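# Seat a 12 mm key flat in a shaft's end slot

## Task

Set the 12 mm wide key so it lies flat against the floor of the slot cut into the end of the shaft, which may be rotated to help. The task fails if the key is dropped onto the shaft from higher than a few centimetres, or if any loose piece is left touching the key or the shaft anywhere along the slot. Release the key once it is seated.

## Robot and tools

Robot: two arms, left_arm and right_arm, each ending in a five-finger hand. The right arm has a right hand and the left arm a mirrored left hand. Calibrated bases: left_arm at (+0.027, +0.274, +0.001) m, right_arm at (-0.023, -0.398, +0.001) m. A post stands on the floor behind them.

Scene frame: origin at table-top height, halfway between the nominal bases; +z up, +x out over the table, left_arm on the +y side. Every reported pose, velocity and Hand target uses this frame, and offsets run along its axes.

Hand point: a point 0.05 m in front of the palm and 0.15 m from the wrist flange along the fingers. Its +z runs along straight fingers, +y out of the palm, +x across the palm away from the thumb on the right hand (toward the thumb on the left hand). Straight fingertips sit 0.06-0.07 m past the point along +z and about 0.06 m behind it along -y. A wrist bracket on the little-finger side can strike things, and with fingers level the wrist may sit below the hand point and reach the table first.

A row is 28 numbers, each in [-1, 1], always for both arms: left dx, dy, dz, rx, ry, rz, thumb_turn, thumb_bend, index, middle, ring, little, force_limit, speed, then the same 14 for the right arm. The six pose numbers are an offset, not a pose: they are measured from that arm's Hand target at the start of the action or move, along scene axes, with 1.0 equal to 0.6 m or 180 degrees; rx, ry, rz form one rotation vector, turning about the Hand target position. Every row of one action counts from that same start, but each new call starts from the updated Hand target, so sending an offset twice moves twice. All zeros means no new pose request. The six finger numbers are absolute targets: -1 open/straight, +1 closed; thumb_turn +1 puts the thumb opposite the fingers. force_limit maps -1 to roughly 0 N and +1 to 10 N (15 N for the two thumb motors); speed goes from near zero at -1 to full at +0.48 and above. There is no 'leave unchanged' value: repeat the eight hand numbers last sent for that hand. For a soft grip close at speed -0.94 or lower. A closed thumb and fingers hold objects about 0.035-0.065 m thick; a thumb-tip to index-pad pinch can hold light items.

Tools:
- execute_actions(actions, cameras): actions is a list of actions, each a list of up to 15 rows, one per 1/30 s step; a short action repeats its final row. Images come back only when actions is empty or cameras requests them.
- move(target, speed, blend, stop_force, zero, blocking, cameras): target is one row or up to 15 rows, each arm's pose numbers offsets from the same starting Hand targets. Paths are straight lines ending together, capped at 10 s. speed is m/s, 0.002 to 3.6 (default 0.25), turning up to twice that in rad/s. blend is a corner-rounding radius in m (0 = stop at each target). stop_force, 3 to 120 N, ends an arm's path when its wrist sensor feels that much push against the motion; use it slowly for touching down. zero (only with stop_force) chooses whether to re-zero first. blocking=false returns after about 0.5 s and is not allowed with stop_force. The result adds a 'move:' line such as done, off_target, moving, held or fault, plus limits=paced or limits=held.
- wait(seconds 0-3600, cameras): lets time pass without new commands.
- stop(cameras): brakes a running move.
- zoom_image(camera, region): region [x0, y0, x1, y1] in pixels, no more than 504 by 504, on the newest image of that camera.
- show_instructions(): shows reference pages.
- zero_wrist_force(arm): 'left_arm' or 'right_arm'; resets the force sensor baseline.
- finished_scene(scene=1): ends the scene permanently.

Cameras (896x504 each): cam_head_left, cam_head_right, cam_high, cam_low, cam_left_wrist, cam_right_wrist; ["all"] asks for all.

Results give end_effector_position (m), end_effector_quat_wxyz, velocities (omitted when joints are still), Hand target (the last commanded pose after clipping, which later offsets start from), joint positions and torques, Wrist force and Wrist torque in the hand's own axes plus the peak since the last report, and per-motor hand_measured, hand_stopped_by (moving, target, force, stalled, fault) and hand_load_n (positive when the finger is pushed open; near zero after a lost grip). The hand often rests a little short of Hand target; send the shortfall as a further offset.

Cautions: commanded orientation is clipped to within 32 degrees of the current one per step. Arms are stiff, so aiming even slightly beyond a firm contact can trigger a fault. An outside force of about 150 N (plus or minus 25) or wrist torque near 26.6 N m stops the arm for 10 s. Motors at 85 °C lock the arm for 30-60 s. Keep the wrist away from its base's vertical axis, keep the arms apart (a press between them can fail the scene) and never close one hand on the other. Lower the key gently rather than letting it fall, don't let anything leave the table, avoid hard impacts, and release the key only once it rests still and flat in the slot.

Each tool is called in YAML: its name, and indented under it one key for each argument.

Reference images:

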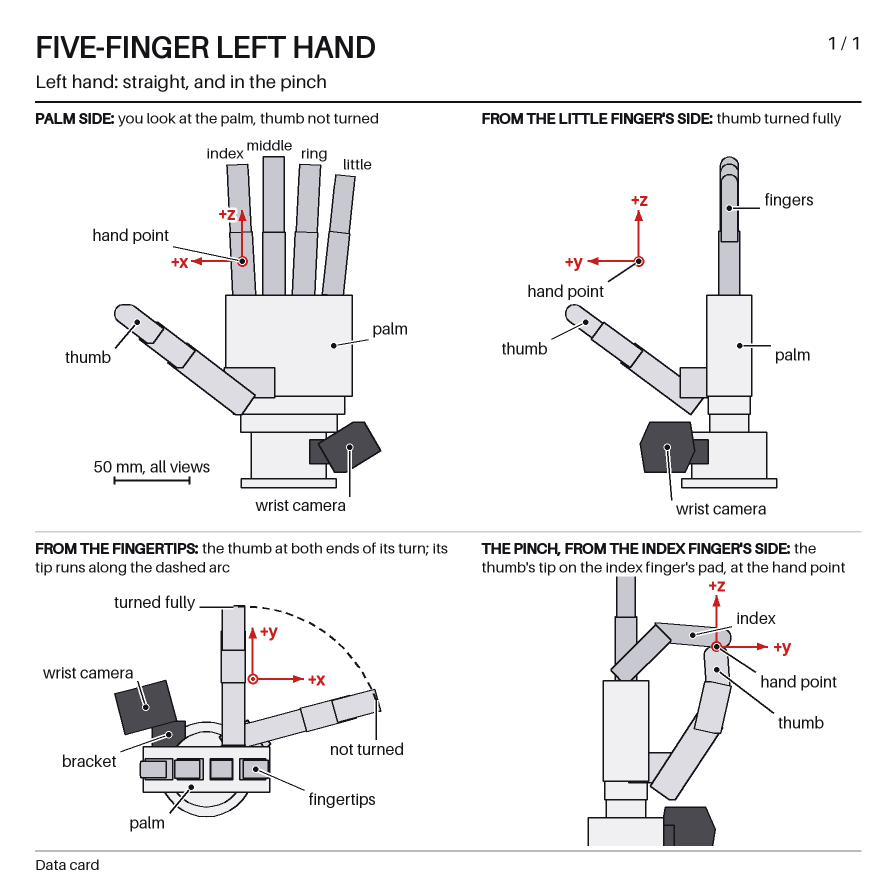

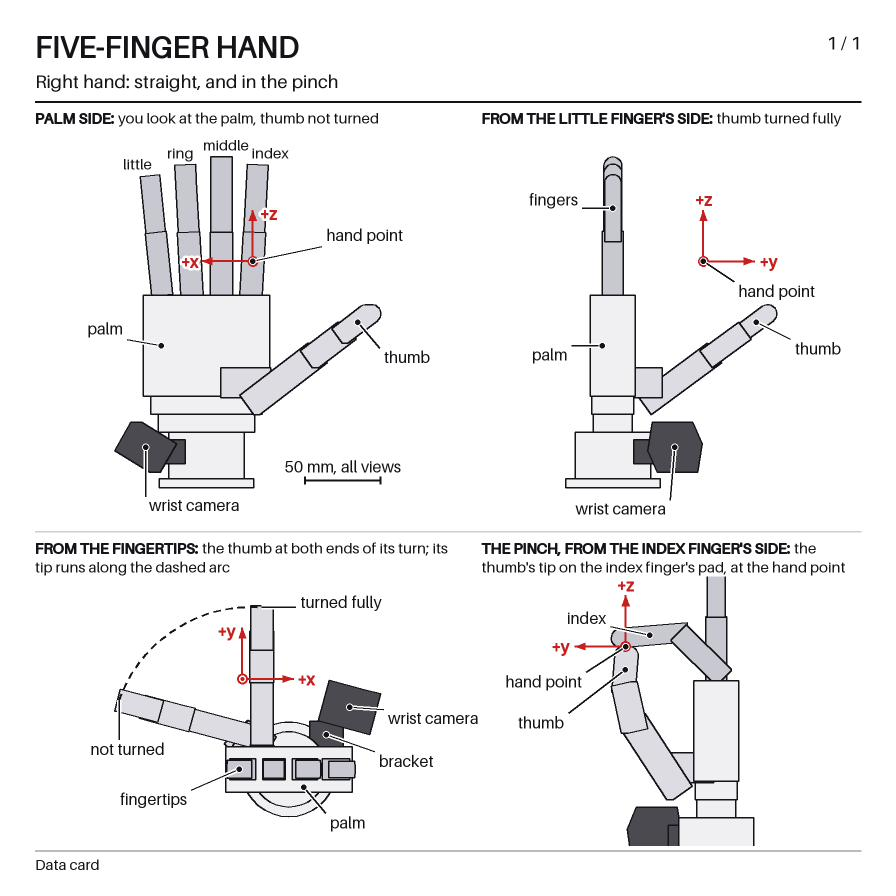

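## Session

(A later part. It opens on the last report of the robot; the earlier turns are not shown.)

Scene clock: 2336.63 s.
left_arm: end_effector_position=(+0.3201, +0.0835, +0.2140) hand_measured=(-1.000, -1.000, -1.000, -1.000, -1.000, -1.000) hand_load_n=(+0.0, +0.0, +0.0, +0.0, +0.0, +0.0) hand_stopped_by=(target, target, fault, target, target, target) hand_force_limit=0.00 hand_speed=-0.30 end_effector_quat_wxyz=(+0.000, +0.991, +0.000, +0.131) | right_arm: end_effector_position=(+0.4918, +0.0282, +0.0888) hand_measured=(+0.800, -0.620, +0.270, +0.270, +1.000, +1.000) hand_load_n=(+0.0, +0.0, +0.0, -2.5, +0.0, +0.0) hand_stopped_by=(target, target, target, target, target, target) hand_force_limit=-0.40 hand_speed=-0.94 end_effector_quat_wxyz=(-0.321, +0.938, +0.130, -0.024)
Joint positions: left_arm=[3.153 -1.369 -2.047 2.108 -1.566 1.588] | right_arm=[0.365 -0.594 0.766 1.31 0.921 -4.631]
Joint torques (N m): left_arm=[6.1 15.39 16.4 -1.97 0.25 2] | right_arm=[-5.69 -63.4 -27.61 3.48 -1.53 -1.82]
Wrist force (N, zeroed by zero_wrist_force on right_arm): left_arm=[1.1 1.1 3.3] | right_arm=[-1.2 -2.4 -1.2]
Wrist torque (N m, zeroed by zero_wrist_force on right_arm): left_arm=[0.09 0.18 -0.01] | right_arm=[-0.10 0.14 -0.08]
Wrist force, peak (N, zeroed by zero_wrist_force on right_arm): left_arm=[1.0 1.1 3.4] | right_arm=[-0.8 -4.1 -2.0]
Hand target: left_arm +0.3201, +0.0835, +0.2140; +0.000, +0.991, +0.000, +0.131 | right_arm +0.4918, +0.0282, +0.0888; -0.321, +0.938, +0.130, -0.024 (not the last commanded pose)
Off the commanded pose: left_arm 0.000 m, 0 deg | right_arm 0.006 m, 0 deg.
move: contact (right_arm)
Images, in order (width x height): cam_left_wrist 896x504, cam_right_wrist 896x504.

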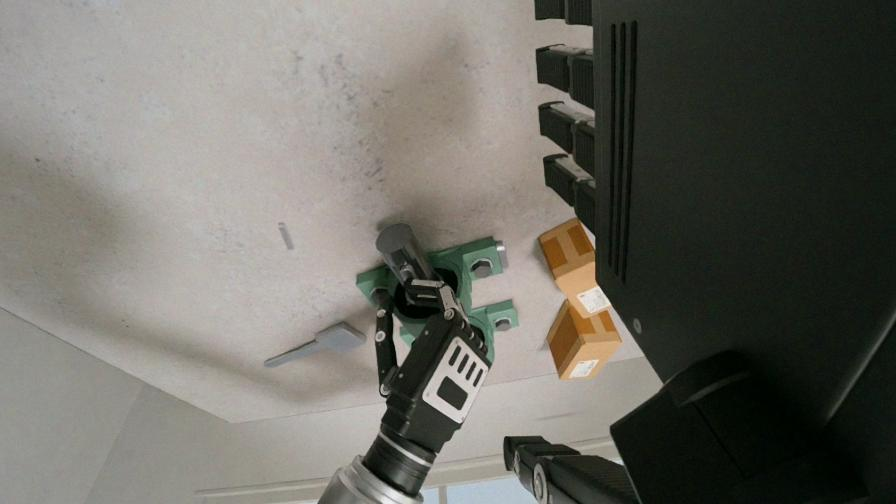

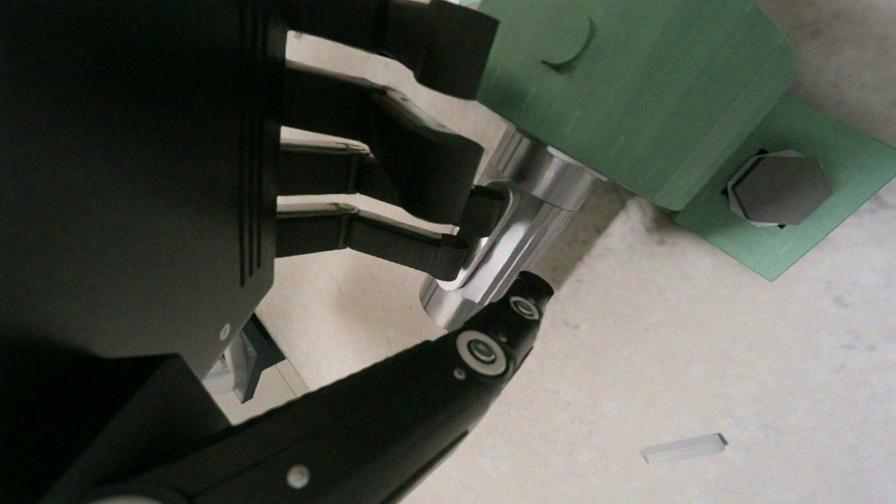

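move:
  target: [0,0,0,0,0,0,-1,-1,1,-1,-1,-1,0,-0.3, 0,0,-0.012,0,0,0,0.8,-0.62,0.27,0.27,1,1,-0.4,-0.94]
  speed: 0.004
  stop_force: 6
  zero: false
  cameras: ["cam_right_wrist","cam_left_wrist"]

zoom_image:
  camera: "cam_right_wrist"
  region: [420, 160, 600, 360]

Scene clock: 2340.87 s.
left_arm: end_effector_position=(+0.3201, +0.0835, +0.2140) hand_measured=(-1.000, -1.000, -1.000, -1.000, -1.000, -1.000) hand_load_n=(+0.0, +0.0, +0.0, +0.0, +0.0, +0.0) hand_stopped_by=(target, target, fault, target, target, target) hand_force_limit=0.00 hand_speed=-0.30 end_effector_quat_wxyz=(+0.000, +0.991, +0.000, +0.131) | right_arm: end_effector_position=(+0.4919, +0.0282, +0.0884) hand_measured=(+0.800, -0.620, +0.270, +0.270, +1.000, +1.000) hand_load_n=(+0.0, +0.0, +0.5, -4.5, +0.0, +0.0) hand_stopped_by=(target, target, target, target, target, target) hand_force_limit=-0.40 hand_speed=-0.94 end_effector_quat_wxyz=(-0.321, +0.938, +0.130, -0.023)
Joint positions: left_arm=[3.153 -1.369 -2.047 2.108 -1.566 1.588] | right_arm=[0.365 -0.594 0.767 1.309 0.921 -4.631]
Joint torques (N m): left_arm=[5.34 15.82 15.19 -1.96 0.35 1.79] | right_arm=[-6.61 -60.55 -25.24 3.04 1.48 -1.72]
Wrist force (N, zeroed by zero_wrist_force on right_arm): left_arm=[1.1 1.0 2.7] | right_arm=[-1.9 -6.3 -2.9]
Wrist torque (N m, zeroed by zero_wrist_force on right_arm): left_arm=[0.12 0.16 0.00] | right_arm=[-0.22 0.19 -0.16]
Wrist force, peak (N, zeroed by zero_wrist_force on right_arm): left_arm=[1.3 1.2 3.3] | right_arm=[-1.6 -8.2 -3.6]
Hand target: left_arm +0.3201, +0.0835, +0.2140; +0.000, +0.991, +0.000, +0.131 | right_arm +0.4919, +0.0282, +0.0884; -0.321, +0.938, +0.130, -0.023 (not the last commanded pose)
Off the commanded pose: left_arm 0.000 m, 0 deg | right_arm 0.007 m, 0 deg.
move: contact (right_arm)
Images, in order (width x height): cam_left_wrist 896x504, cam_right_wrist 896x504.

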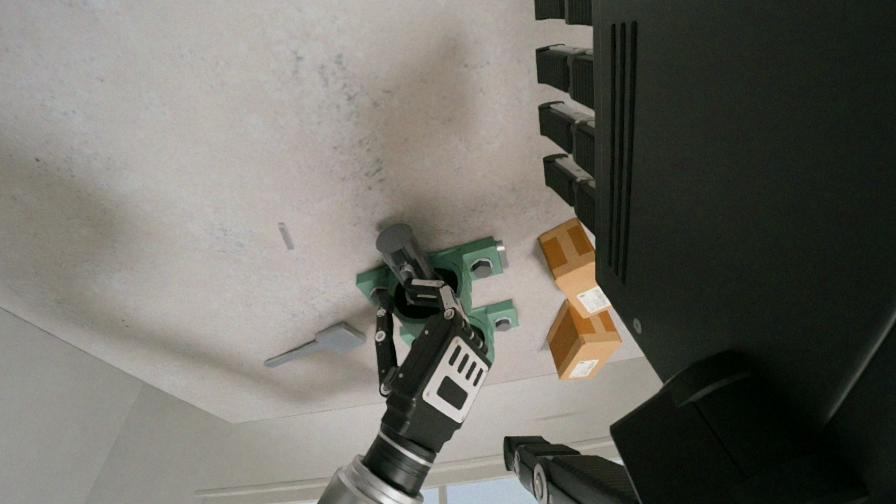

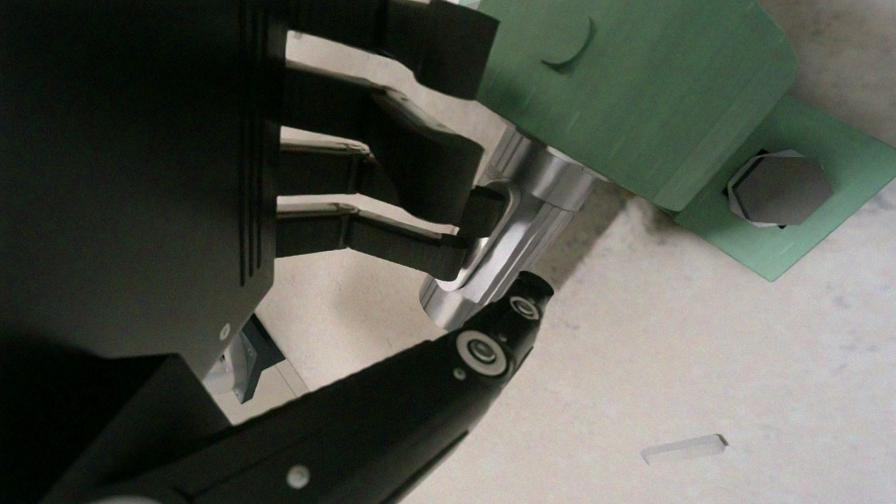

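Scaled by 2.520 from the camera's image (finer frame: 1280x720).

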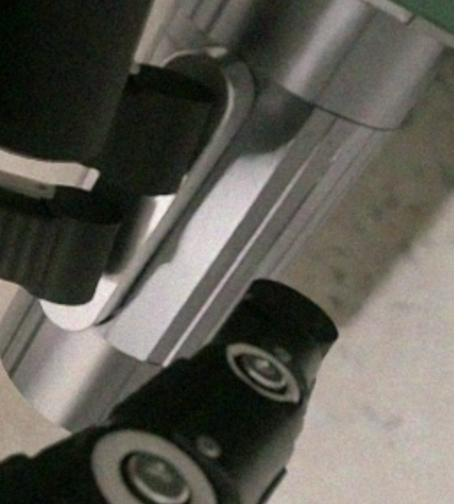

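move:
  target: [0,0,0,0,0,0,-1,-1,1,-1,-1,-1,0,-0.3, 0,0.00133,0,0,0,0,0.8,-0.62,0.27,0.27,1,1,-0.4,-0.94]
  speed: 0.005

move:
  target: [0,0,0,0,0,0,-1,-1,1,-1,-1,-1,0,-0.3, 0,0.00133,0,0,0,0,0.8,-0.62,0.27,0.27,1,1,-0.4,-0.94]
  speed: 0.005

Scene clock: 2351.40 s.
left_arm: end_effector_position=(+0.3201, +0.0835, +0.2140) hand_measured=(-1.000, -1.000, -1.000, -1.000, -1.000, -1.000) hand_load_n=(+0.0, +0.0, +0.0, +0.0, +0.0, +0.0) hand_stopped_by=(target, target, fault, target, target, target) hand_force_limit=0.00 hand_speed=-0.30 end_effector_quat_wxyz=(+0.000, +0.991, +0.000, +0.131) | right_arm: end_effector_position=(+0.4919, +0.0290, +0.0884) hand_measured=(+0.800, -0.620, +0.270, +0.270, +1.000, +1.000) hand_load_n=(+0.0, +0.0, +0.5, -5.0, +0.0, +0.5) hand_stopped_by=(target, target, target, target, target, target) hand_force_limit=-0.40 hand_speed=-0.94 end_effector_quat_wxyz=(-0.321, +0.938, +0.130, -0.023)
Joint positions: left_arm=[3.153 -1.369 -2.047 2.108 -1.566 1.588] | right_arm=[0.366 -0.593 0.764 1.31 0.921 -4.63]
Joint torques (N m): left_arm=[4.81 16.52 16.11 -1.94 0.2 1.83] | right_arm=[6.46 -43.19 -26.2 3.77 0.38 1.5]
Wrist force (N, zeroed by zero_wrist_force on right_arm): left_arm=[0.9 1.2 3.1] | right_arm=[-0.6 -0.6 -2.8]
Wrist torque (N m, zeroed by zero_wrist_force on right_arm): left_arm=[0.12 0.20 -0.02] | right_arm=[0.07 0.09 -0.23]
Wrist force, peak (N, zeroed by zero_wrist_force on right_arm): left_arm=[1.1 1.4 3.3] | right_arm=[-2.1 -6.4 -3.3]
Hand target: left_arm +0.3201, +0.0835, +0.2140; +0.000, +0.991, +0.000, +0.131 | right_arm +0.4919, +0.0290, +0.0884; -0.321, +0.938, +0.130, -0.023
Off the commanded pose: left_arm 0.000 m, 0 deg | right_arm 0.000 m, 0 deg.
move: done

Scene clock: 2351.90 s.
left_arm: end_effector_position=(+0.3201, +0.0835, +0.2140) hand_measured=(-1.000, -1.000, -1.000, -1.000, -1.000, -1.000) hand_load_n=(+0.0, +0.0, +0.0, +0.0, +0.0, +0.0) hand_stopped_by=(target, target, fault, target, target, target) hand_force_limit=0.00 hand_speed=-0.30 end_effector_quat_wxyz=(+0.000, +0.991, +0.000, +0.131) | right_arm: end_effector_position=(+0.4919, +0.0298, +0.0884) hand_measured=(+0.800, -0.620, +0.270, +0.270, +1.000, +1.000) hand_load_n=(+0.0, +0.0, +0.0, -6.0, +0.0, +0.0) hand_stopped_by=(target, target, target, target, target, target) hand_force_limit=-0.40 hand_speed=-0.94 end_effector_quat_wxyz=(-0.321, +0.938, +0.130, -0.023)
Joint positions: left_arm=[3.153 -1.369 -2.047 2.108 -1.566 1.588] | right_arm=[0.368 -0.592 0.762 1.31 0.921 -4.628]
Joint torques (N m): left_arm=[5.85 15.46 15.19 -1.76 0.13 1.76] | right_arm=[8.22 -42.73 -27.61 3.56 0.67 1.14]
Wrist force (N, zeroed by zero_wrist_force on right_arm): left_arm=[1.2 1.0 3.0] | right_arm=[-0.6 -0.6 -3.6]
Wrist torque (N m, zeroed by zero_wrist_force on right_arm): left_arm=[0.09 0.15 0.01] | right_arm=[0.04 0.08 -0.22]
Wrist force, peak (N, zeroed by zero_wrist_force on right_arm): left_arm=[1.1 1.2 3.3] | right_arm=[-1.1 -0.7 -3.9]
Hand target: left_arm +0.3201, +0.0835, +0.2140; +0.000, +0.991, +0.000, +0.131 | right_arm +0.4919, +0.0298, +0.0884; -0.321, +0.938, +0.130, -0.023
Off the commanded pose: left_arm 0.000 m, 0 deg | right_arm 0.000 m, 0 deg.
move: done

move:
  target: [0,0,0,0,0,0,-1,-1,1,-1,-1,-1,0,-0.3, 0,-0.0015,0,0,0,0,0.8,-0.62,0.27,0.27,1,1,-0.4,-0.94]
  speed: 0.005

move:
  target: [0,0,0,0,0,0,-1,-1,1,-1,-1,-1,0,-0.3, -0.0017,0,-0.0005,0,0,0,0.8,-0.62,0.27,0.27,1,1,-0.4,-0.94]
  speed: 0.005

move:
  target: [0,0,0,0,0,0,-1,-1,1,-1,-1,-1,0,-0.3, 0,0,-0.0012,0,0,0,0.8,-0.62,0.27,0.27,1,1,-0.4,-0.94]
  speed: 0.005
  cameras: ["cam_right_wrist","cam_left_wrist"]

zoom_image:
  camera: "cam_right_wrist"
  region: [420, 160, 600, 360]

Scene clock: 2357.40 s.
left_arm: end_effector_position=(+0.3201, +0.0835, +0.2140) hand_measured=(-1.000, -1.000, -1.000, -1.000, -1.000, -1.000) hand_load_n=(+0.0, -0.5, +0.0, +0.0, +0.0, +0.0) hand_stopped_by=(target, target, fault, target, target, target) hand_force_limit=0.00 hand_speed=-0.30 end_effector_quat_wxyz=(+0.000, +0.991, +0.000, +0.131) | right_arm: end_effector_position=(+0.4919, +0.0290, +0.0884) hand_measured=(+0.800, -0.620, +0.270, +0.270, +1.000, +1.000) hand_load_n=(+0.0, +0.0, +0.0, -5.5, +0.0, +0.0) hand_stopped_by=(target, target, target, target, target, target) hand_force_limit=-0.40 hand_speed=-0.94 end_effector_quat_wxyz=(-0.321, +0.938, +0.130, -0.023)
Joint positions: left_arm=[3.153 -1.369 -2.047 2.108 -1.566 1.588] | right_arm=[0.366 -0.593 0.764 1.31 0.921 -4.63]
Joint torques (N m): left_arm=[5.12 16.03 15.83 -1.84 0.38 1.82] | right_arm=[-6.17 -64.3 -6.58 0.9 -2.14 -1.83]
Wrist force (N, zeroed by zero_wrist_force on right_arm): left_arm=[1.1 1.2 2.9] | right_arm=[0.1 -1.3 -3.2]
Wrist torque (N m, zeroed by zero_wrist_force on right_arm): left_arm=[0.13 0.16 -0.01] | right_arm=[-0.05 0.09 -0.05]
Wrist force, peak (N, zeroed by zero_wrist_force on right_arm): left_arm=[1.1 1.5 3.1] | right_arm=[-0.6 -0.8 -4.3]
Hand target: left_arm +0.3201, +0.0835, +0.2140; +0.000, +0.991, +0.000, +0.131 | right_arm +0.4919, +0.0289, +0.0884; -0.321, +0.938, +0.130, -0.023
Off the commanded pose: left_arm 0.000 m, 0 deg | right_arm 0.000 m, 0 deg.
move: done

Scene clock: 2357.93 s.
left_arm: end_effector_position=(+0.3201, +0.0835, +0.2140) hand_measured=(-1.000, -1.000, -1.000, -1.000, -1.000, -1.000) hand_load_n=(+0.0, +0.0, +0.0, +0.0, +0.0, +0.0) hand_stopped_by=(target, target, fault, target, target, target) hand_force_limit=0.00 hand_speed=-0.30 end_effector_quat_wxyz=(+0.000, +0.991, +0.000, +0.131) | right_arm: end_effector_position=(+0.4909, +0.0289, +0.0881) hand_measured=(+0.800, -0.620, +0.270, +0.270, +1.000, +1.000) hand_load_n=(+0.0, +0.0, +0.0, +0.0, +0.0, +0.0) hand_stopped_by=(target, target, target, target, target, target) hand_force_limit=-0.40 hand_speed=-0.94 end_effector_quat_wxyz=(-0.321, +0.938, +0.130, -0.023)
Joint positions: left_arm=[3.153 -1.369 -2.047 2.108 -1.566 1.588] | right_arm=[0.367 -0.596 0.77 1.306 0.921 -4.629]
Joint torques (N m): left_arm=[5.46 16.39 15.89 -1.95 0.37 1.62] | right_arm=[8.26 -64.27 -9.53 1.02 -0.61 1.35]
Wrist force (N, zeroed by zero_wrist_force on right_arm): left_arm=[1.3 1.1 3.1] | right_arm=[0.4 0.0 0.0]
Wrist torque (N m, zeroed by zero_wrist_force on right_arm): left_arm=[0.10 0.14 0.00] | right_arm=[0.02 -0.06 -0.05]
Wrist force, peak (N, zeroed by zero_wrist_force on right_arm): left_arm=[1.3 1.1 3.1] | right_arm=[1.5 -0.7 -3.4]
Hand target: left_arm +0.3201, +0.0835, +0.2140; +0.000, +0.991, +0.000, +0.131 | right_arm +0.4909, +0.0289, +0.0881; -0.321, +0.938, +0.130, -0.023
Off the commanded pose: left_arm 0.000 m, 0 deg | right_arm 0.000 m, 0 deg.
move: done

Scene clock: 2358.43 s.
left_arm: end_effector_position=(+0.3201, +0.0835, +0.2140) hand_measured=(-1.000, -1.000, -1.000, -1.000, -1.000, -1.000) hand_load_n=(+0.0, -0.5, +0.0, +0.0, +0.0, +0.0) hand_stopped_by=(target, target, fault, target, target, target) hand_force_limit=0.00 hand_speed=-0.30 end_effector_quat_wxyz=(+0.000, +0.991, +0.000, +0.131) | right_arm: end_effector_position=(+0.4909, +0.0289, +0.0875) hand_measured=(+0.800, -0.620, +0.270, +0.270, +1.000, +1.000) hand_load_n=(+0.0, +0.0, +0.0, +0.0, +0.0, +0.0) hand_stopped_by=(target, target, target, target, target, target) hand_force_limit=-0.40 hand_speed=-0.94 end_effector_quat_wxyz=(-0.321, +0.938, +0.130, -0.023)
Joint positions: left_arm=[3.153 -1.369 -2.047 2.108 -1.566 1.588] | right_arm=[0.367 -0.595 0.772 1.305 0.921 -4.629]
Joint torques (N m): left_arm=[5.5 15.56 16.99 -2.08 0.23 1.73] | right_arm=[7.38 -46.36 -7.57 1.03 0.7 1.36]
Wrist force (N, zeroed by zero_wrist_force on right_arm): left_arm=[1.0 1.3 3.0] | right_arm=[0.1 0.2 0.1]
Wrist torque (N m, zeroed by zero_wrist_force on right_arm): left_arm=[0.14 0.18 -0.01] | right_arm=[0.04 -0.03 -0.07]
Wrist force, peak (N, zeroed by zero_wrist_force on right_arm): left_arm=[1.0 1.3 3.2] | right_arm=[-0.2 0.2 0.6]
Hand target: left_arm +0.3201, +0.0835, +0.2140; +0.000, +0.991, +0.000, +0.131 | right_arm +0.4909, +0.0289, +0.0874; -0.321, +0.938, +0.130, -0.023
Off the commanded pose: left_arm 0.000 m, 0 deg | right_arm 0.000 m, 0 deg.
move: done
Images, in order (width x height): cam_left_wrist 896x504, cam_right_wrist 896x504.

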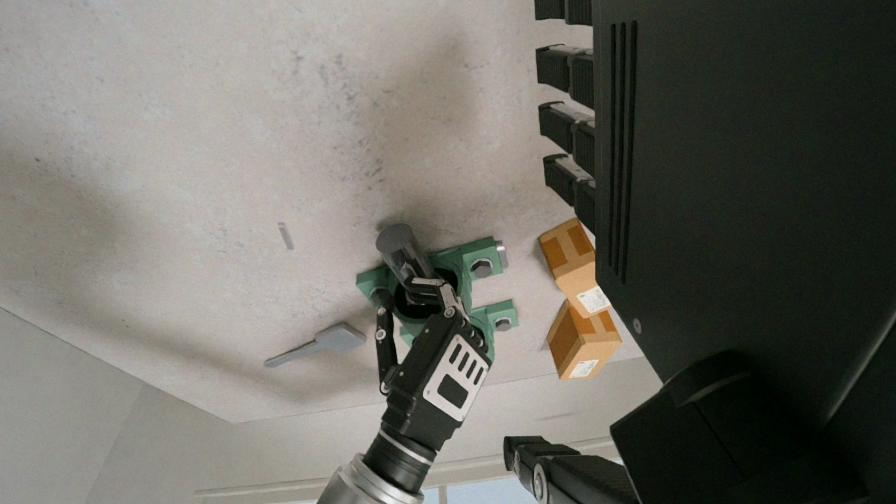

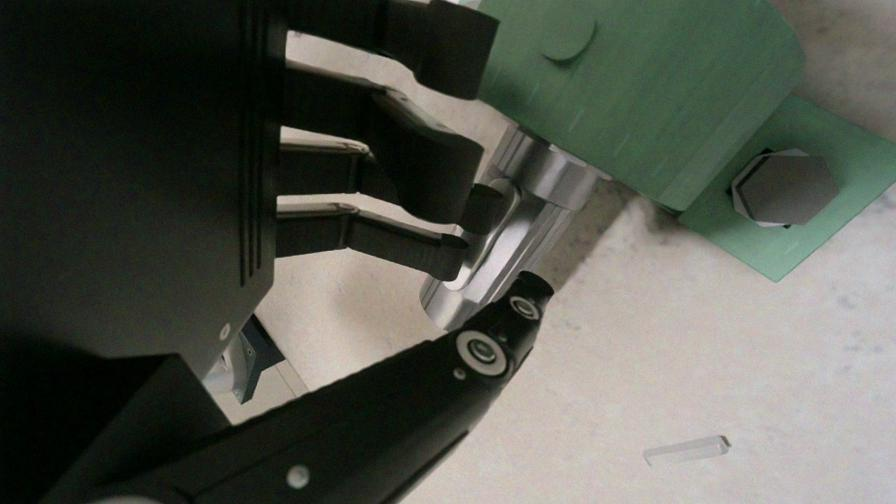

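Scaled by 2.520 from the camera's image (finer frame: 1280x720).

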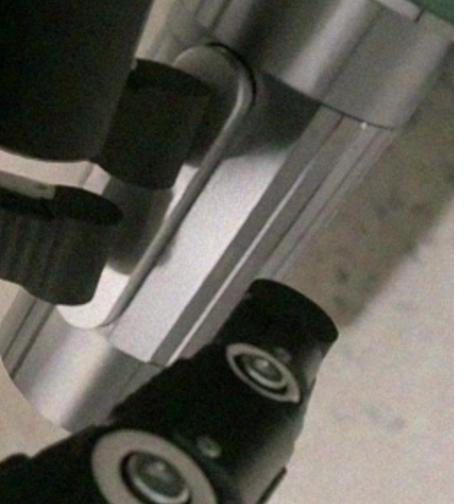

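move:
  target: [0,0,0,0,0,0,-1,-1,1,-1,-1,-1,0,-0.3, 0,0,-0.012,0,0,0,0.8,-0.62,0.27,0.27,1,1,-0.4,-0.94]
  speed: 0.004
  stop_force: 3

zoom_image:
  camera: "cam_left_wrist"
  region: [385, 245, 445, 305]

zoom_image:
  camera: "cam_right_wrist"
  region: [480, 160, 560, 240]

Scene clock: 2363.30 s.
left_arm: end_effector_position=(+0.3201, +0.0835, +0.2140) hand_measured=(-1.000, -1.000, -1.000, -1.000, -1.000, -1.000) hand_load_n=(+0.0, +0.0, +0.0, +0.0, +0.0, +0.0) hand_stopped_by=(target, target, fault, target, target, target) hand_force_limit=0.00 hand_speed=-0.30 end_effector_quat_wxyz=(+0.000, +0.991, +0.000, +0.131) | right_arm: end_effector_position=(+0.4909, +0.0289, +0.0843) hand_measured=(+0.800, -0.620, +0.270, +0.270, +1.000, +1.000) hand_load_n=(+0.0, +0.0, +0.0, -1.0, +0.0, +0.0) hand_stopped_by=(target, target, target, target, target, target) hand_force_limit=-0.40 hand_speed=-0.94 end_effector_quat_wxyz=(-0.321, +0.938, +0.130, -0.023)
Joint positions: left_arm=[3.153 -1.369 -2.047 2.108 -1.566 1.588] | right_arm=[0.367 -0.594 0.776 1.298 0.921 -4.629]
Joint torques (N m): left_arm=[5.72 15.33 15.73 -1.99 0.12 1.76] | right_arm=[4.62 -62.91 -27.48 3.67 0.53 1.08]
Wrist force (N, zeroed by zero_wrist_force on right_arm): left_arm=[0.9 1.0 2.9] | right_arm=[0.1 -4.5 -1.0]
Wrist torque (N m, zeroed by zero_wrist_force on right_arm): left_arm=[0.10 0.20 -0.02] | right_arm=[-0.13 0.06 -0.20]
Wrist force, peak (N, zeroed by zero_wrist_force on right_arm): left_arm=[1.2 1.3 3.2] | right_arm=[0.4 -6.3 -1.3]
Hand target: left_arm +0.3201, +0.0835, +0.2140; +0.000, +0.991, +0.000, +0.131 | right_arm +0.4909, +0.0289, +0.0844; -0.321, +0.938, +0.130, -0.023 (not the last commanded pose)
Off the commanded pose: left_arm 0.000 m, 0 deg | right_arm 0.004 m, 0 deg.
move: contact (right_arm)

Scaled by 8.400 from the camera's image (finer frame: 1280x720).
This view is cut from an older image: the scene may have changed since it was taken.

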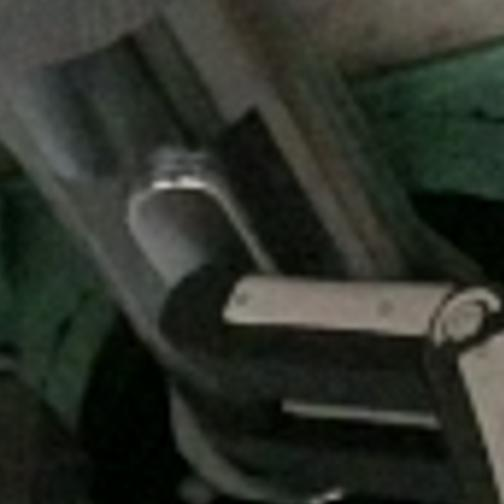

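Scaled by 6.300 from the camera's image (finer frame: 1280x720).
This view is cut from an older image: the scene may have changed since it was taken.

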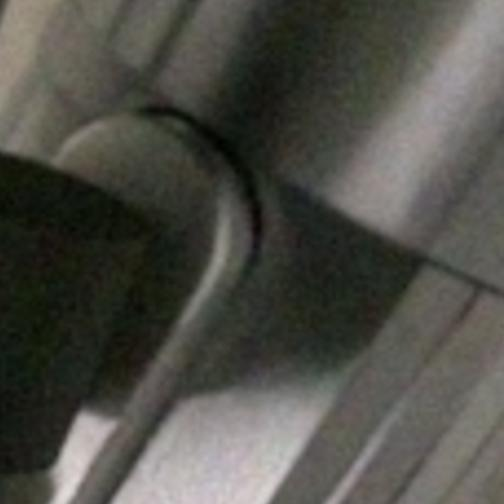

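move:
  target: [0,0,0,0,0,0,-1,-1,1,-1,-1,-1,0,-0.3, 0,0.0012,-0.0012,0,0,0,0.8,-0.62,0.27,0.27,1,1,-0.4,-0.94]
  speed: 0.004

move:
  target: [0,0,0,0,0,0,-1,-1,1,-1,-1,-1,0,-0.3, 0,0.0003,-0.0012,0,0,0,0.8,-0.62,0.27,0.27,1,1,-0.4,-0.94]
  speed: 0.004
  cameras: ["cam_right_wrist","cam_left_wrist"]

zoom_image:
  camera: "cam_left_wrist"
  region: [385, 245, 445, 305]

zoom_image:
  camera: "cam_right_wrist"
  region: [480, 160, 560, 240]

Scene clock: 2374.53 s.
left_arm: end_effector_position=(+0.3201, +0.0835, +0.2140) hand_measured=(-1.000, -1.000, -1.000, -1.000, -1.000, -1.000) hand_load_n=(+0.0, +0.0, +0.0, +0.0, +0.0, +0.0) hand_stopped_by=(target, target, fault, target, target, target) hand_force_limit=0.00 hand_speed=-0.30 end_effector_quat_wxyz=(+0.000, +0.991, +0.000, +0.131) | right_arm: end_effector_position=(+0.4909, +0.0296, +0.0837) hand_measured=(+0.800, -0.620, +0.270, +0.270, +1.000, +1.000) hand_load_n=(+0.0, +0.0, +0.0, -4.5, +0.0, +0.0) hand_stopped_by=(target, target, target, target, target, target) hand_force_limit=-0.40 hand_speed=-0.94 end_effector_quat_wxyz=(-0.321, +0.938, +0.130, -0.023)
Joint positions: left_arm=[3.153 -1.369 -2.047 2.108 -1.566 1.588] | right_arm=[0.368 -0.592 0.775 1.297 0.921 -4.628]
Joint torques (N m): left_arm=[5.19 15.98 16.19 -1.98 0.21 1.8] | right_arm=[7.05 -41.75 -27.21 0.42 0.92 1.37]
Wrist force (N, zeroed by zero_wrist_force on right_arm): left_arm=[1.1 1.2 3.0] | right_arm=[-1.7 -3.0 -3.3]
Wrist torque (N m, zeroed by zero_wrist_force on right_arm): left_arm=[0.14 0.17 0.00] | right_arm=[-0.06 0.16 -0.27]
Wrist force, peak (N, zeroed by zero_wrist_force on right_arm): left_arm=[1.1 1.3 3.2] | right_arm=[0.6 -4.9 -1.4]
Hand target: left_arm +0.3201, +0.0835, +0.2140; +0.000, +0.991, +0.000, +0.131 | right_arm +0.4909, +0.0297, +0.0836; -0.321, +0.938, +0.130, -0.023
Off the commanded pose: left_arm 0.000 m, 0 deg | right_arm 0.000 m, 0 deg.
move: done

Scene clock: 2375.03 s.
left_arm: end_effector_position=(+0.3201, +0.0835, +0.2140) hand_measured=(-1.000, -1.000, -1.000, -1.000, -1.000, -1.000) hand_load_n=(+0.0, +0.0, +0.0, +0.0, +0.0, +0.0) hand_stopped_by=(target, target, fault, target, target, target) hand_force_limit=0.00 hand_speed=-0.30 end_effector_quat_wxyz=(+0.000, +0.991, +0.000, +0.131) | right_arm: end_effector_position=(+0.4909, +0.0299, +0.0830) hand_measured=(+0.800, -0.620, +0.270, +0.270, +1.000, +1.000) hand_load_n=(+0.0, +0.0, +0.0, -8.0, +0.0, +0.0) hand_stopped_by=(target, target, target, target, target, target) hand_force_limit=-0.40 hand_speed=-0.94 end_effector_quat_wxyz=(-0.321, +0.938, +0.130, -0.023)
Joint positions: left_arm=[3.153 -1.369 -2.047 2.108 -1.566 1.588] | right_arm=[0.368 -0.591 0.775 1.296 0.921 -4.627]
Joint torques (N m): left_arm=[3.46 16.25 16.01 -1.88 0.15 1.77] | right_arm=[3.68 -38.44 -6.87 -0.44 1.64 1.16]
Wrist force (N, zeroed by zero_wrist_force on right_arm): left_arm=[1.2 1.0 3.2] | right_arm=[-3.1 -11.0 -6.0]
Wrist torque (N m, zeroed by zero_wrist_force on right_arm): left_arm=[0.08 0.15 0.00] | right_arm=[-0.43 0.24 -0.40]
Wrist force, peak (N, zeroed by zero_wrist_force on right_arm): left_arm=[1.2 1.0 3.2] | right_arm=[-3.1 -11.0 -6.0]
Hand target: left_arm +0.3201, +0.0835, +0.2140; +0.000, +0.991, +0.000, +0.131 | right_arm +0.4909, +0.0298, +0.0829; -0.321, +0.938, +0.130, -0.023
Off the commanded pose: left_arm 0.000 m, 0 deg | right_arm 0.000 m, 0 deg.
move: done
Images, in order (width x height): cam_left_wrist 896x504, cam_right_wrist 896x504.

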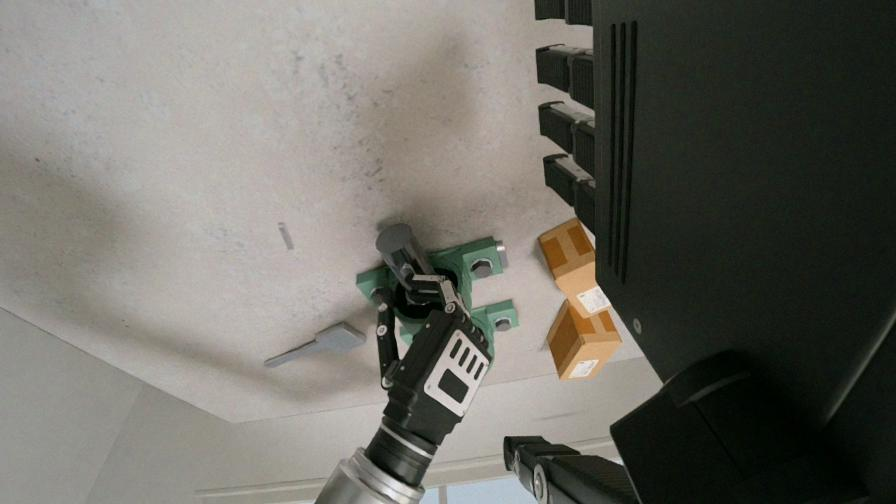

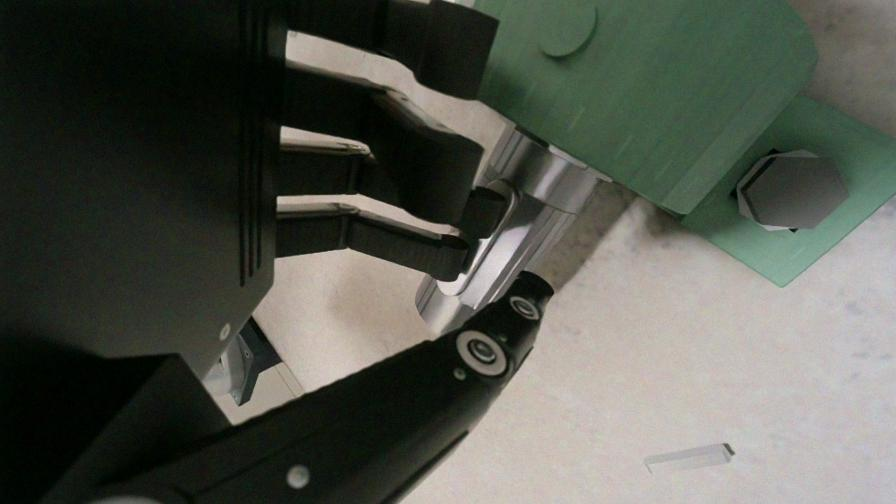

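Scaled by 8.400 from the camera's image (finer frame: 1280x720).

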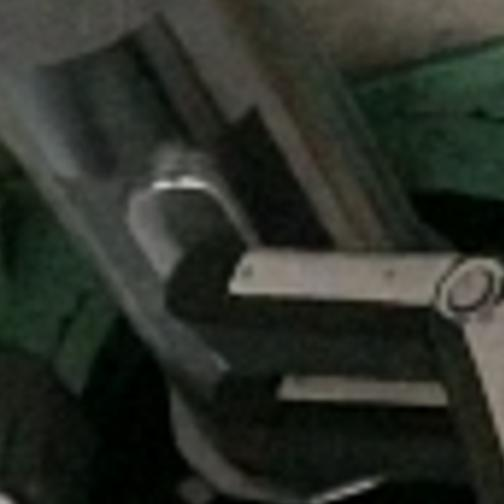

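Scaled by 6.300 from the camera's image (finer frame: 1280x720).

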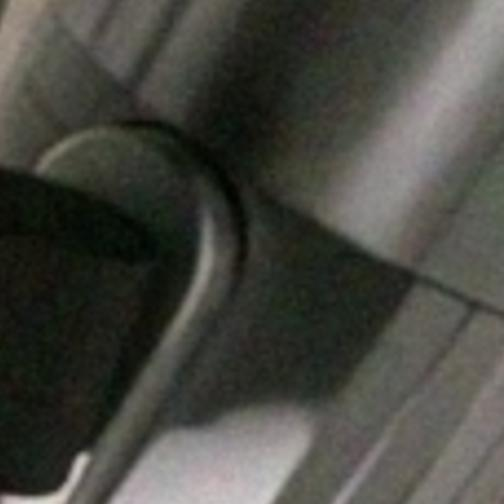

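move:
  target:
    - [0,0,0,0,0,0,-1,-1,1,-1,-1,-1,0,-0.3, 0,0,0.0083,0,0,0,0.8,-0.62,0.27,0.27,1,1,-0.4,-0.94]
    - [0,0,0,0,0,0,-1,-1,1,-1,-1,-1,0,-0.3, -0.0233,-0.0012,0.0083,0,0,0,0.8,-0.62,0.27,0.27,1,1,-0.4,-0.94]
  speed: 0.015

move:
  target: [0,0,0,0,0,0,-1,-1,1,-1,-1,-1,0,-0.3, 0,0,-0.01,0,0,0,0.8,-0.62,0.27,0.27,1,1,-0.4,-0.94]
  speed: 0.004
  stop_force: 3

Scene clock: 2380.83 s.
left_arm: end_effector_position=(+0.3201, +0.0835, +0.2140) hand_measured=(-1.000, -1.000, -1.000, -1.000, -1.000, -1.000) hand_load_n=(+0.0, +0.0, +0.0, +0.0, +0.0, +0.0) hand_stopped_by=(target, target, fault, target, target, target) hand_force_limit=0.00 hand_speed=-0.30 end_effector_quat_wxyz=(+0.000, +0.991, +0.000, +0.131) | right_arm: end_effector_position=(+0.4769, +0.0291, +0.0879) hand_measured=(+0.800, -0.620, +0.270, +0.270, +1.000, +1.000) hand_load_n=(-0.5, +0.0, +0.0, +0.0, +0.0, +0.0) hand_stopped_by=(target, target, target, target, target, target) hand_force_limit=-0.40 hand_speed=-0.94 end_effector_quat_wxyz=(-0.321, +0.938, +0.130, -0.023)
Joint positions: left_arm=[3.153 -1.369 -2.047 2.108 -1.566 1.588] | right_arm=[0.374 -0.635 0.844 1.266 0.922 -4.62]
Joint torques (N m): left_arm=[3.61 15.51 15.76 -1.87 0.11 1.58] | right_arm=[6.93 -63.99 -7.8 1.08 0.6 1.19]
Wrist force (N, zeroed by zero_wrist_force on right_arm): left_arm=[0.8 1.1 3.0] | right_arm=[-0.2 0.2 0.4]
Wrist torque (N m, zeroed by zero_wrist_force on right_arm): left_arm=[0.11 0.22 -0.03] | right_arm=[0.02 0.01 -0.22]
Wrist force, peak (N, zeroed by zero_wrist_force on right_arm): left_arm=[1.4 1.1 3.3] | right_arm=[-2.2 -13.1 -6.7]
Hand target: left_arm +0.3201, +0.0835, +0.2140; +0.000, +0.991, +0.000, +0.131 | right_arm +0.4769, +0.0291, +0.0879; -0.321, +0.938, +0.130, -0.023
Off the commanded pose: left_arm 0.000 m, 0 deg | right_arm 0.000 m, 0 deg.
move: done

Scene clock: 2383.20 s.
left_arm: end_effector_position=(+0.3201, +0.0835, +0.2140) hand_measured=(-1.000, -1.000, -1.000, -1.000, -1.000, -1.000) hand_load_n=(+0.0, -0.5, +0.0, +0.0, +0.0, +0.0) hand_stopped_by=(target, target, fault, target, target, target) hand_force_limit=0.00 hand_speed=-0.30 end_effector_quat_wxyz=(+0.000, +0.991, +0.000, +0.131) | right_arm: end_effector_position=(+0.4769, +0.0291, +0.0842) hand_measured=(+0.800, -0.620, +0.270, +0.270, +1.000, +1.000) hand_load_n=(+0.0, +0.0, +0.0, -1.0, +0.0, +0.0) hand_stopped_by=(target, target, target, target, target, target) hand_force_limit=-0.40 hand_speed=-0.94 end_effector_quat_wxyz=(-0.321, +0.938, +0.130, -0.023)
Joint positions: left_arm=[3.153 -1.369 -2.047 2.108 -1.566 1.588] | right_arm=[0.374 -0.633 0.849 1.258 0.922 -4.62]
Joint torques (N m): left_arm=[3.58 16.07 16.33 -1.84 0.07 2] | right_arm=[3.74 -61.8 -27.38 3.96 0.6 1.08]
Wrist force (N, zeroed by zero_wrist_force on right_arm): left_arm=[1.2 1.3 3.1] | right_arm=[0.6 -4.0 -0.6]
Wrist torque (N m, zeroed by zero_wrist_force on right_arm): left_arm=[0.14 0.16 -0.01] | right_arm=[-0.14 -0.03 -0.28]
Wrist force, peak (N, zeroed by zero_wrist_force on right_arm): left_arm=[0.9 1.3 3.3] | right_arm=[0.7 -5.8 -1.0]
Hand target: left_arm +0.3201, +0.0835, +0.2140; +0.000, +0.991, +0.000, +0.131 | right_arm +0.4769, +0.0291, +0.0842; -0.321, +0.938, +0.130, -0.023 (not the last commanded pose)
Off the commanded pose: left_arm 0.000 m, 0 deg | right_arm 0.002 m, 0 deg.
move: contact (right_arm)

move:
  target:
    - [0,0,0,0,0,0,-1,-1,1,-1,-1,-1,0,-0.3, 0,0,0.006,0,0,0,0.8,-0.62,0.27,0.27,1,1,-0.4,-0.94]
    - [0,0,0,0,0,0,-1,-1,1,-1,-1,-1,0,-0.3, -0.0367,0,0.006,0,0,0,0.8,-0.62,0.27,0.27,1,1,-0.4,-0.94]
  speed: 0.015

move:
  target: [0,0,0,0,0,0,-1,-1,1,-1,-1,-1,0,-0.3, 0,0,-0.01,0,0,0,0.8,-0.62,0.27,0.27,1,1,-0.4,-0.94]
  speed: 0.004
  stop_force: 3

move:
  target: [0,0,0,0,0,0,-1,-1,1,-1,-1,-1,0,-0.3, 0,0.001,-0.002,0,0,0,0.8,-0.62,0.27,0.27,1,1,-0.4,-0.94]
  speed: 0.004
  cameras: ["cam_right_wrist","cam_left_wrist"]

zoom_image:
  camera: "cam_left_wrist"
  region: [385, 245, 445, 305]

zoom_image:
  camera: "cam_right_wrist"
  region: [420, 120, 600, 320]

Scene clock: 2389.93 s.
left_arm: end_effector_position=(+0.3201, +0.0835, +0.2140) hand_measured=(-1.000, -1.000, -1.000, -1.000, -1.000, -1.000) hand_load_n=(+0.0, -0.5, +0.0, +0.0, +0.0, +0.0) hand_stopped_by=(target, target, fault, target, target, target) hand_force_limit=0.00 hand_speed=-0.30 end_effector_quat_wxyz=(+0.000, +0.991, +0.000, +0.131) | right_arm: end_effector_position=(+0.4549, +0.0291, +0.0878) hand_measured=(+0.800, -0.620, +0.270, +0.270, +1.000, +1.000) hand_load_n=(+0.0, +0.0, +0.0, +0.0, +0.0, +0.0) hand_stopped_by=(target, target, target, target, target, target) hand_force_limit=-0.40 hand_speed=-0.94 end_effector_quat_wxyz=(-0.321, +0.938, +0.130, -0.023)
Joint positions: left_arm=[3.153 -1.369 -2.047 2.108 -1.566 1.588] | right_arm=[0.386 -0.692 0.949 1.209 0.923 -4.605]
Joint torques (N m): left_arm=[4 15.68 17.16 -1.82 0.19 1.63] | right_arm=[7.38 -62.76 -6.85 0.94 0.5 1.19]
Wrist force (N, zeroed by zero_wrist_force on right_arm): left_arm=[1.3 1.1 3.2] | right_arm=[0.3 0.6 0.6]
Wrist torque (N m, zeroed by zero_wrist_force on right_arm): left_arm=[0.09 0.15 0.01] | right_arm=[0.08 -0.06 -0.18]
Wrist force, peak (N, zeroed by zero_wrist_force on right_arm): left_arm=[1.0 1.2 3.4] | right_arm=[0.3 -4.4 -0.7]
Hand target: left_arm +0.3201, +0.0835, +0.2140; +0.000, +0.991, +0.000, +0.131 | right_arm +0.4549, +0.0291, +0.0878; -0.321, +0.938, +0.130, -0.023
Off the commanded pose: left_arm 0.000 m, 0 deg | right_arm 0.000 m, 0 deg.
move: done

Scene clock: 2392.37 s.
left_arm: end_effector_position=(+0.3201, +0.0835, +0.2140) hand_measured=(-1.000, -1.000, -1.000, -1.000, -1.000, -1.000) hand_load_n=(+0.0, +0.0, +0.0, +0.0, +0.0, +0.0) hand_stopped_by=(target, target, fault, target, target, target) hand_force_limit=0.00 hand_speed=-0.30 end_effector_quat_wxyz=(+0.000, +0.991, +0.000, +0.131) | right_arm: end_effector_position=(+0.4549, +0.0291, +0.0838) hand_measured=(+0.800, -0.620, +0.270, +0.270, +1.000, +1.000) hand_load_n=(+0.0, +0.0, +0.0, -0.5, +0.0, +0.0) hand_stopped_by=(target, target, target, target, target, target) hand_force_limit=-0.40 hand_speed=-0.94 end_effector_quat_wxyz=(-0.321, +0.938, +0.130, -0.023)
Joint positions: left_arm=[3.153 -1.369 -2.047 2.108 -1.566 1.588] | right_arm=[0.386 -0.689 0.954 1.201 0.923 -4.605]
Joint torques (N m): left_arm=[4.27 14.81 17.36 -1.79 0.17 1.6] | right_arm=[5.39 -60.97 -26.82 3.93 0.19 1.6]
Wrist force (N, zeroed by zero_wrist_force on right_arm): left_arm=[1.1 1.1 2.9] | right_arm=[0.4 -3.5 -0.4]
Wrist torque (N m, zeroed by zero_wrist_force on right_arm): left_arm=[0.12 0.16 0.00] | right_arm=[-0.06 0.01 -0.30]
Wrist force, peak (N, zeroed by zero_wrist_force on right_arm): left_arm=[1.3 1.3 3.3] | right_arm=[0.7 -5.8 -1.0]
Hand target: left_arm +0.3201, +0.0835, +0.2140; +0.000, +0.991, +0.000, +0.131 | right_arm +0.4549, +0.0291, +0.0838; -0.321, +0.938, +0.130, -0.023 (not the last commanded pose)
Off the commanded pose: left_arm 0.000 m, 0 deg | right_arm 0.002 m, 0 deg.
move: contact (right_arm)

Scene clock: 2392.93 s.
left_arm: end_effector_position=(+0.3201, +0.0835, +0.2140) hand_measured=(-1.000, -1.000, -1.000, -1.000, -1.000, -1.000) hand_load_n=(+0.0, -0.5, +0.0, +0.0, +0.0, +0.0) hand_stopped_by=(target, target, fault, target, target, target) hand_force_limit=0.00 hand_speed=-0.30 end_effector_quat_wxyz=(+0.000, +0.991, +0.000, +0.131) | right_arm: end_effector_position=(+0.4549, +0.0297, +0.0827) hand_measured=(+0.800, -0.620, +0.270, +0.270, +1.000, +1.000) hand_load_n=(+0.0, +0.0, +0.0, -5.5, +0.0, +0.0) hand_stopped_by=(target, target, target, target, target, target) hand_force_limit=-0.40 hand_speed=-0.94 end_effector_quat_wxyz=(-0.321, +0.938, +0.130, -0.023)
Joint positions: left_arm=[3.153 -1.369 -2.047 2.108 -1.566 1.588] | right_arm=[0.387 -0.687 0.954 1.199 0.923 -4.604]
Joint torques (N m): left_arm=[3.51 16.18 17.05 -1.92 0.12 1.54] | right_arm=[3.63 -37.74 -25.48 0.14 1.96 1.17]
Wrist force (N, zeroed by zero_wrist_force on right_arm): left_arm=[1.1 1.2 3.0] | right_arm=[-0.9 -10.8 -4.3]
Wrist torque (N m, zeroed by zero_wrist_force on right_arm): left_arm=[0.12 0.16 0.00] | right_arm=[-0.42 0.19 -0.49]
Wrist force, peak (N, zeroed by zero_wrist_force on right_arm): left_arm=[1.2 1.3 3.2] | right_arm=[-0.9 -10.8 -4.3]
Hand target: left_arm +0.3201, +0.0835, +0.2140; +0.000, +0.991, +0.000, +0.131 | right_arm +0.4549, +0.0297, +0.0826; -0.321, +0.938, +0.130, -0.023
Off the commanded pose: left_arm 0.000 m, 0 deg | right_arm 0.000 m, 0 deg.
move: done
Images, in order (width x height): cam_left_wrist 896x504, cam_right_wrist 896x504.

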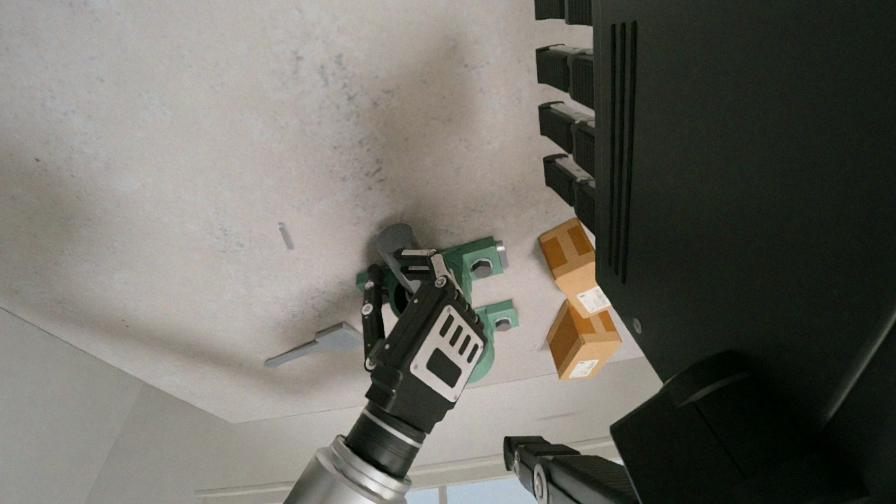

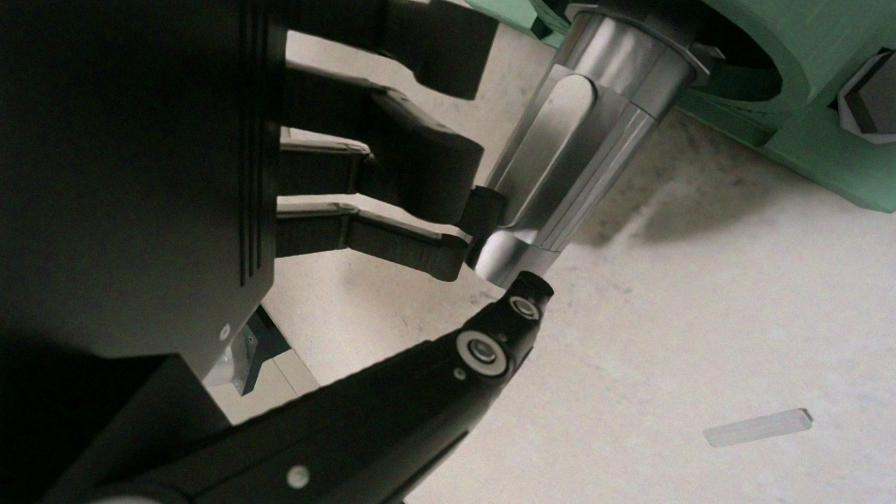

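Scaled by 8.400 from the camera's image (finer frame: 1280x720).

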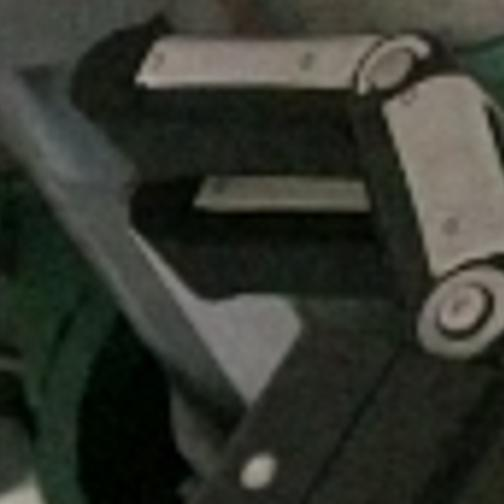

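Scaled by 2.520 from the camera's image (finer frame: 1280x720).

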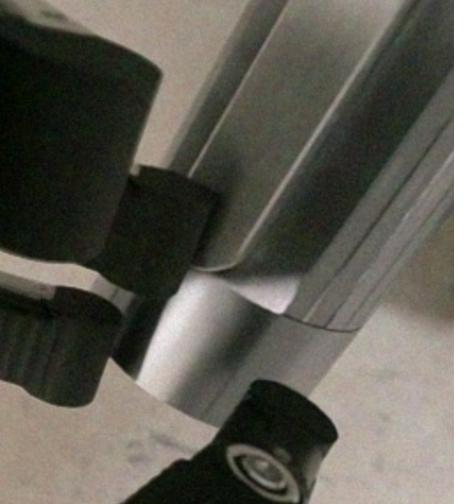

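zoom_image:
  camera: "cam_right_wrist"
  region: [480, 50, 660, 250]

zoom_image:
  camera: "cam_right_wrist"
  region: [540, 60, 620, 140]

Scaled by 2.520 from the camera's image (finer frame: 1280x720).

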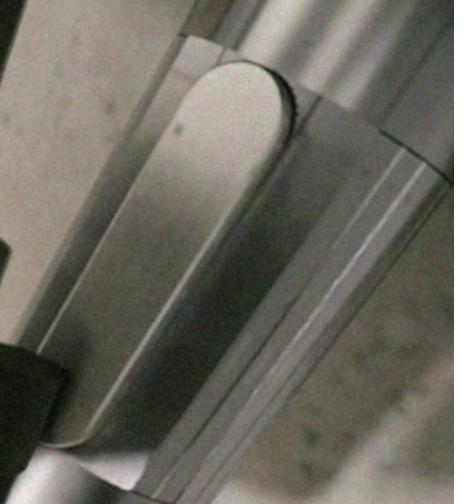

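Scaled by 6.300 from the camera's image (finer frame: 1280x720).

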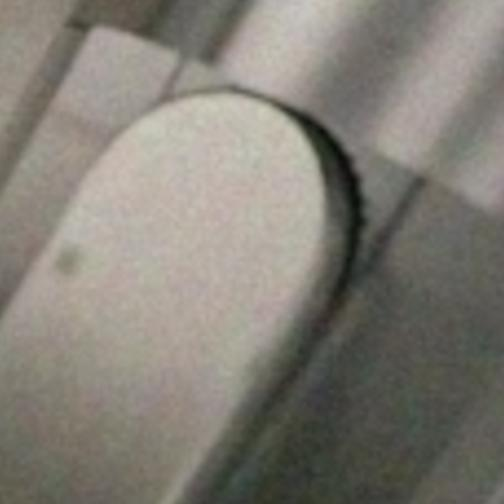

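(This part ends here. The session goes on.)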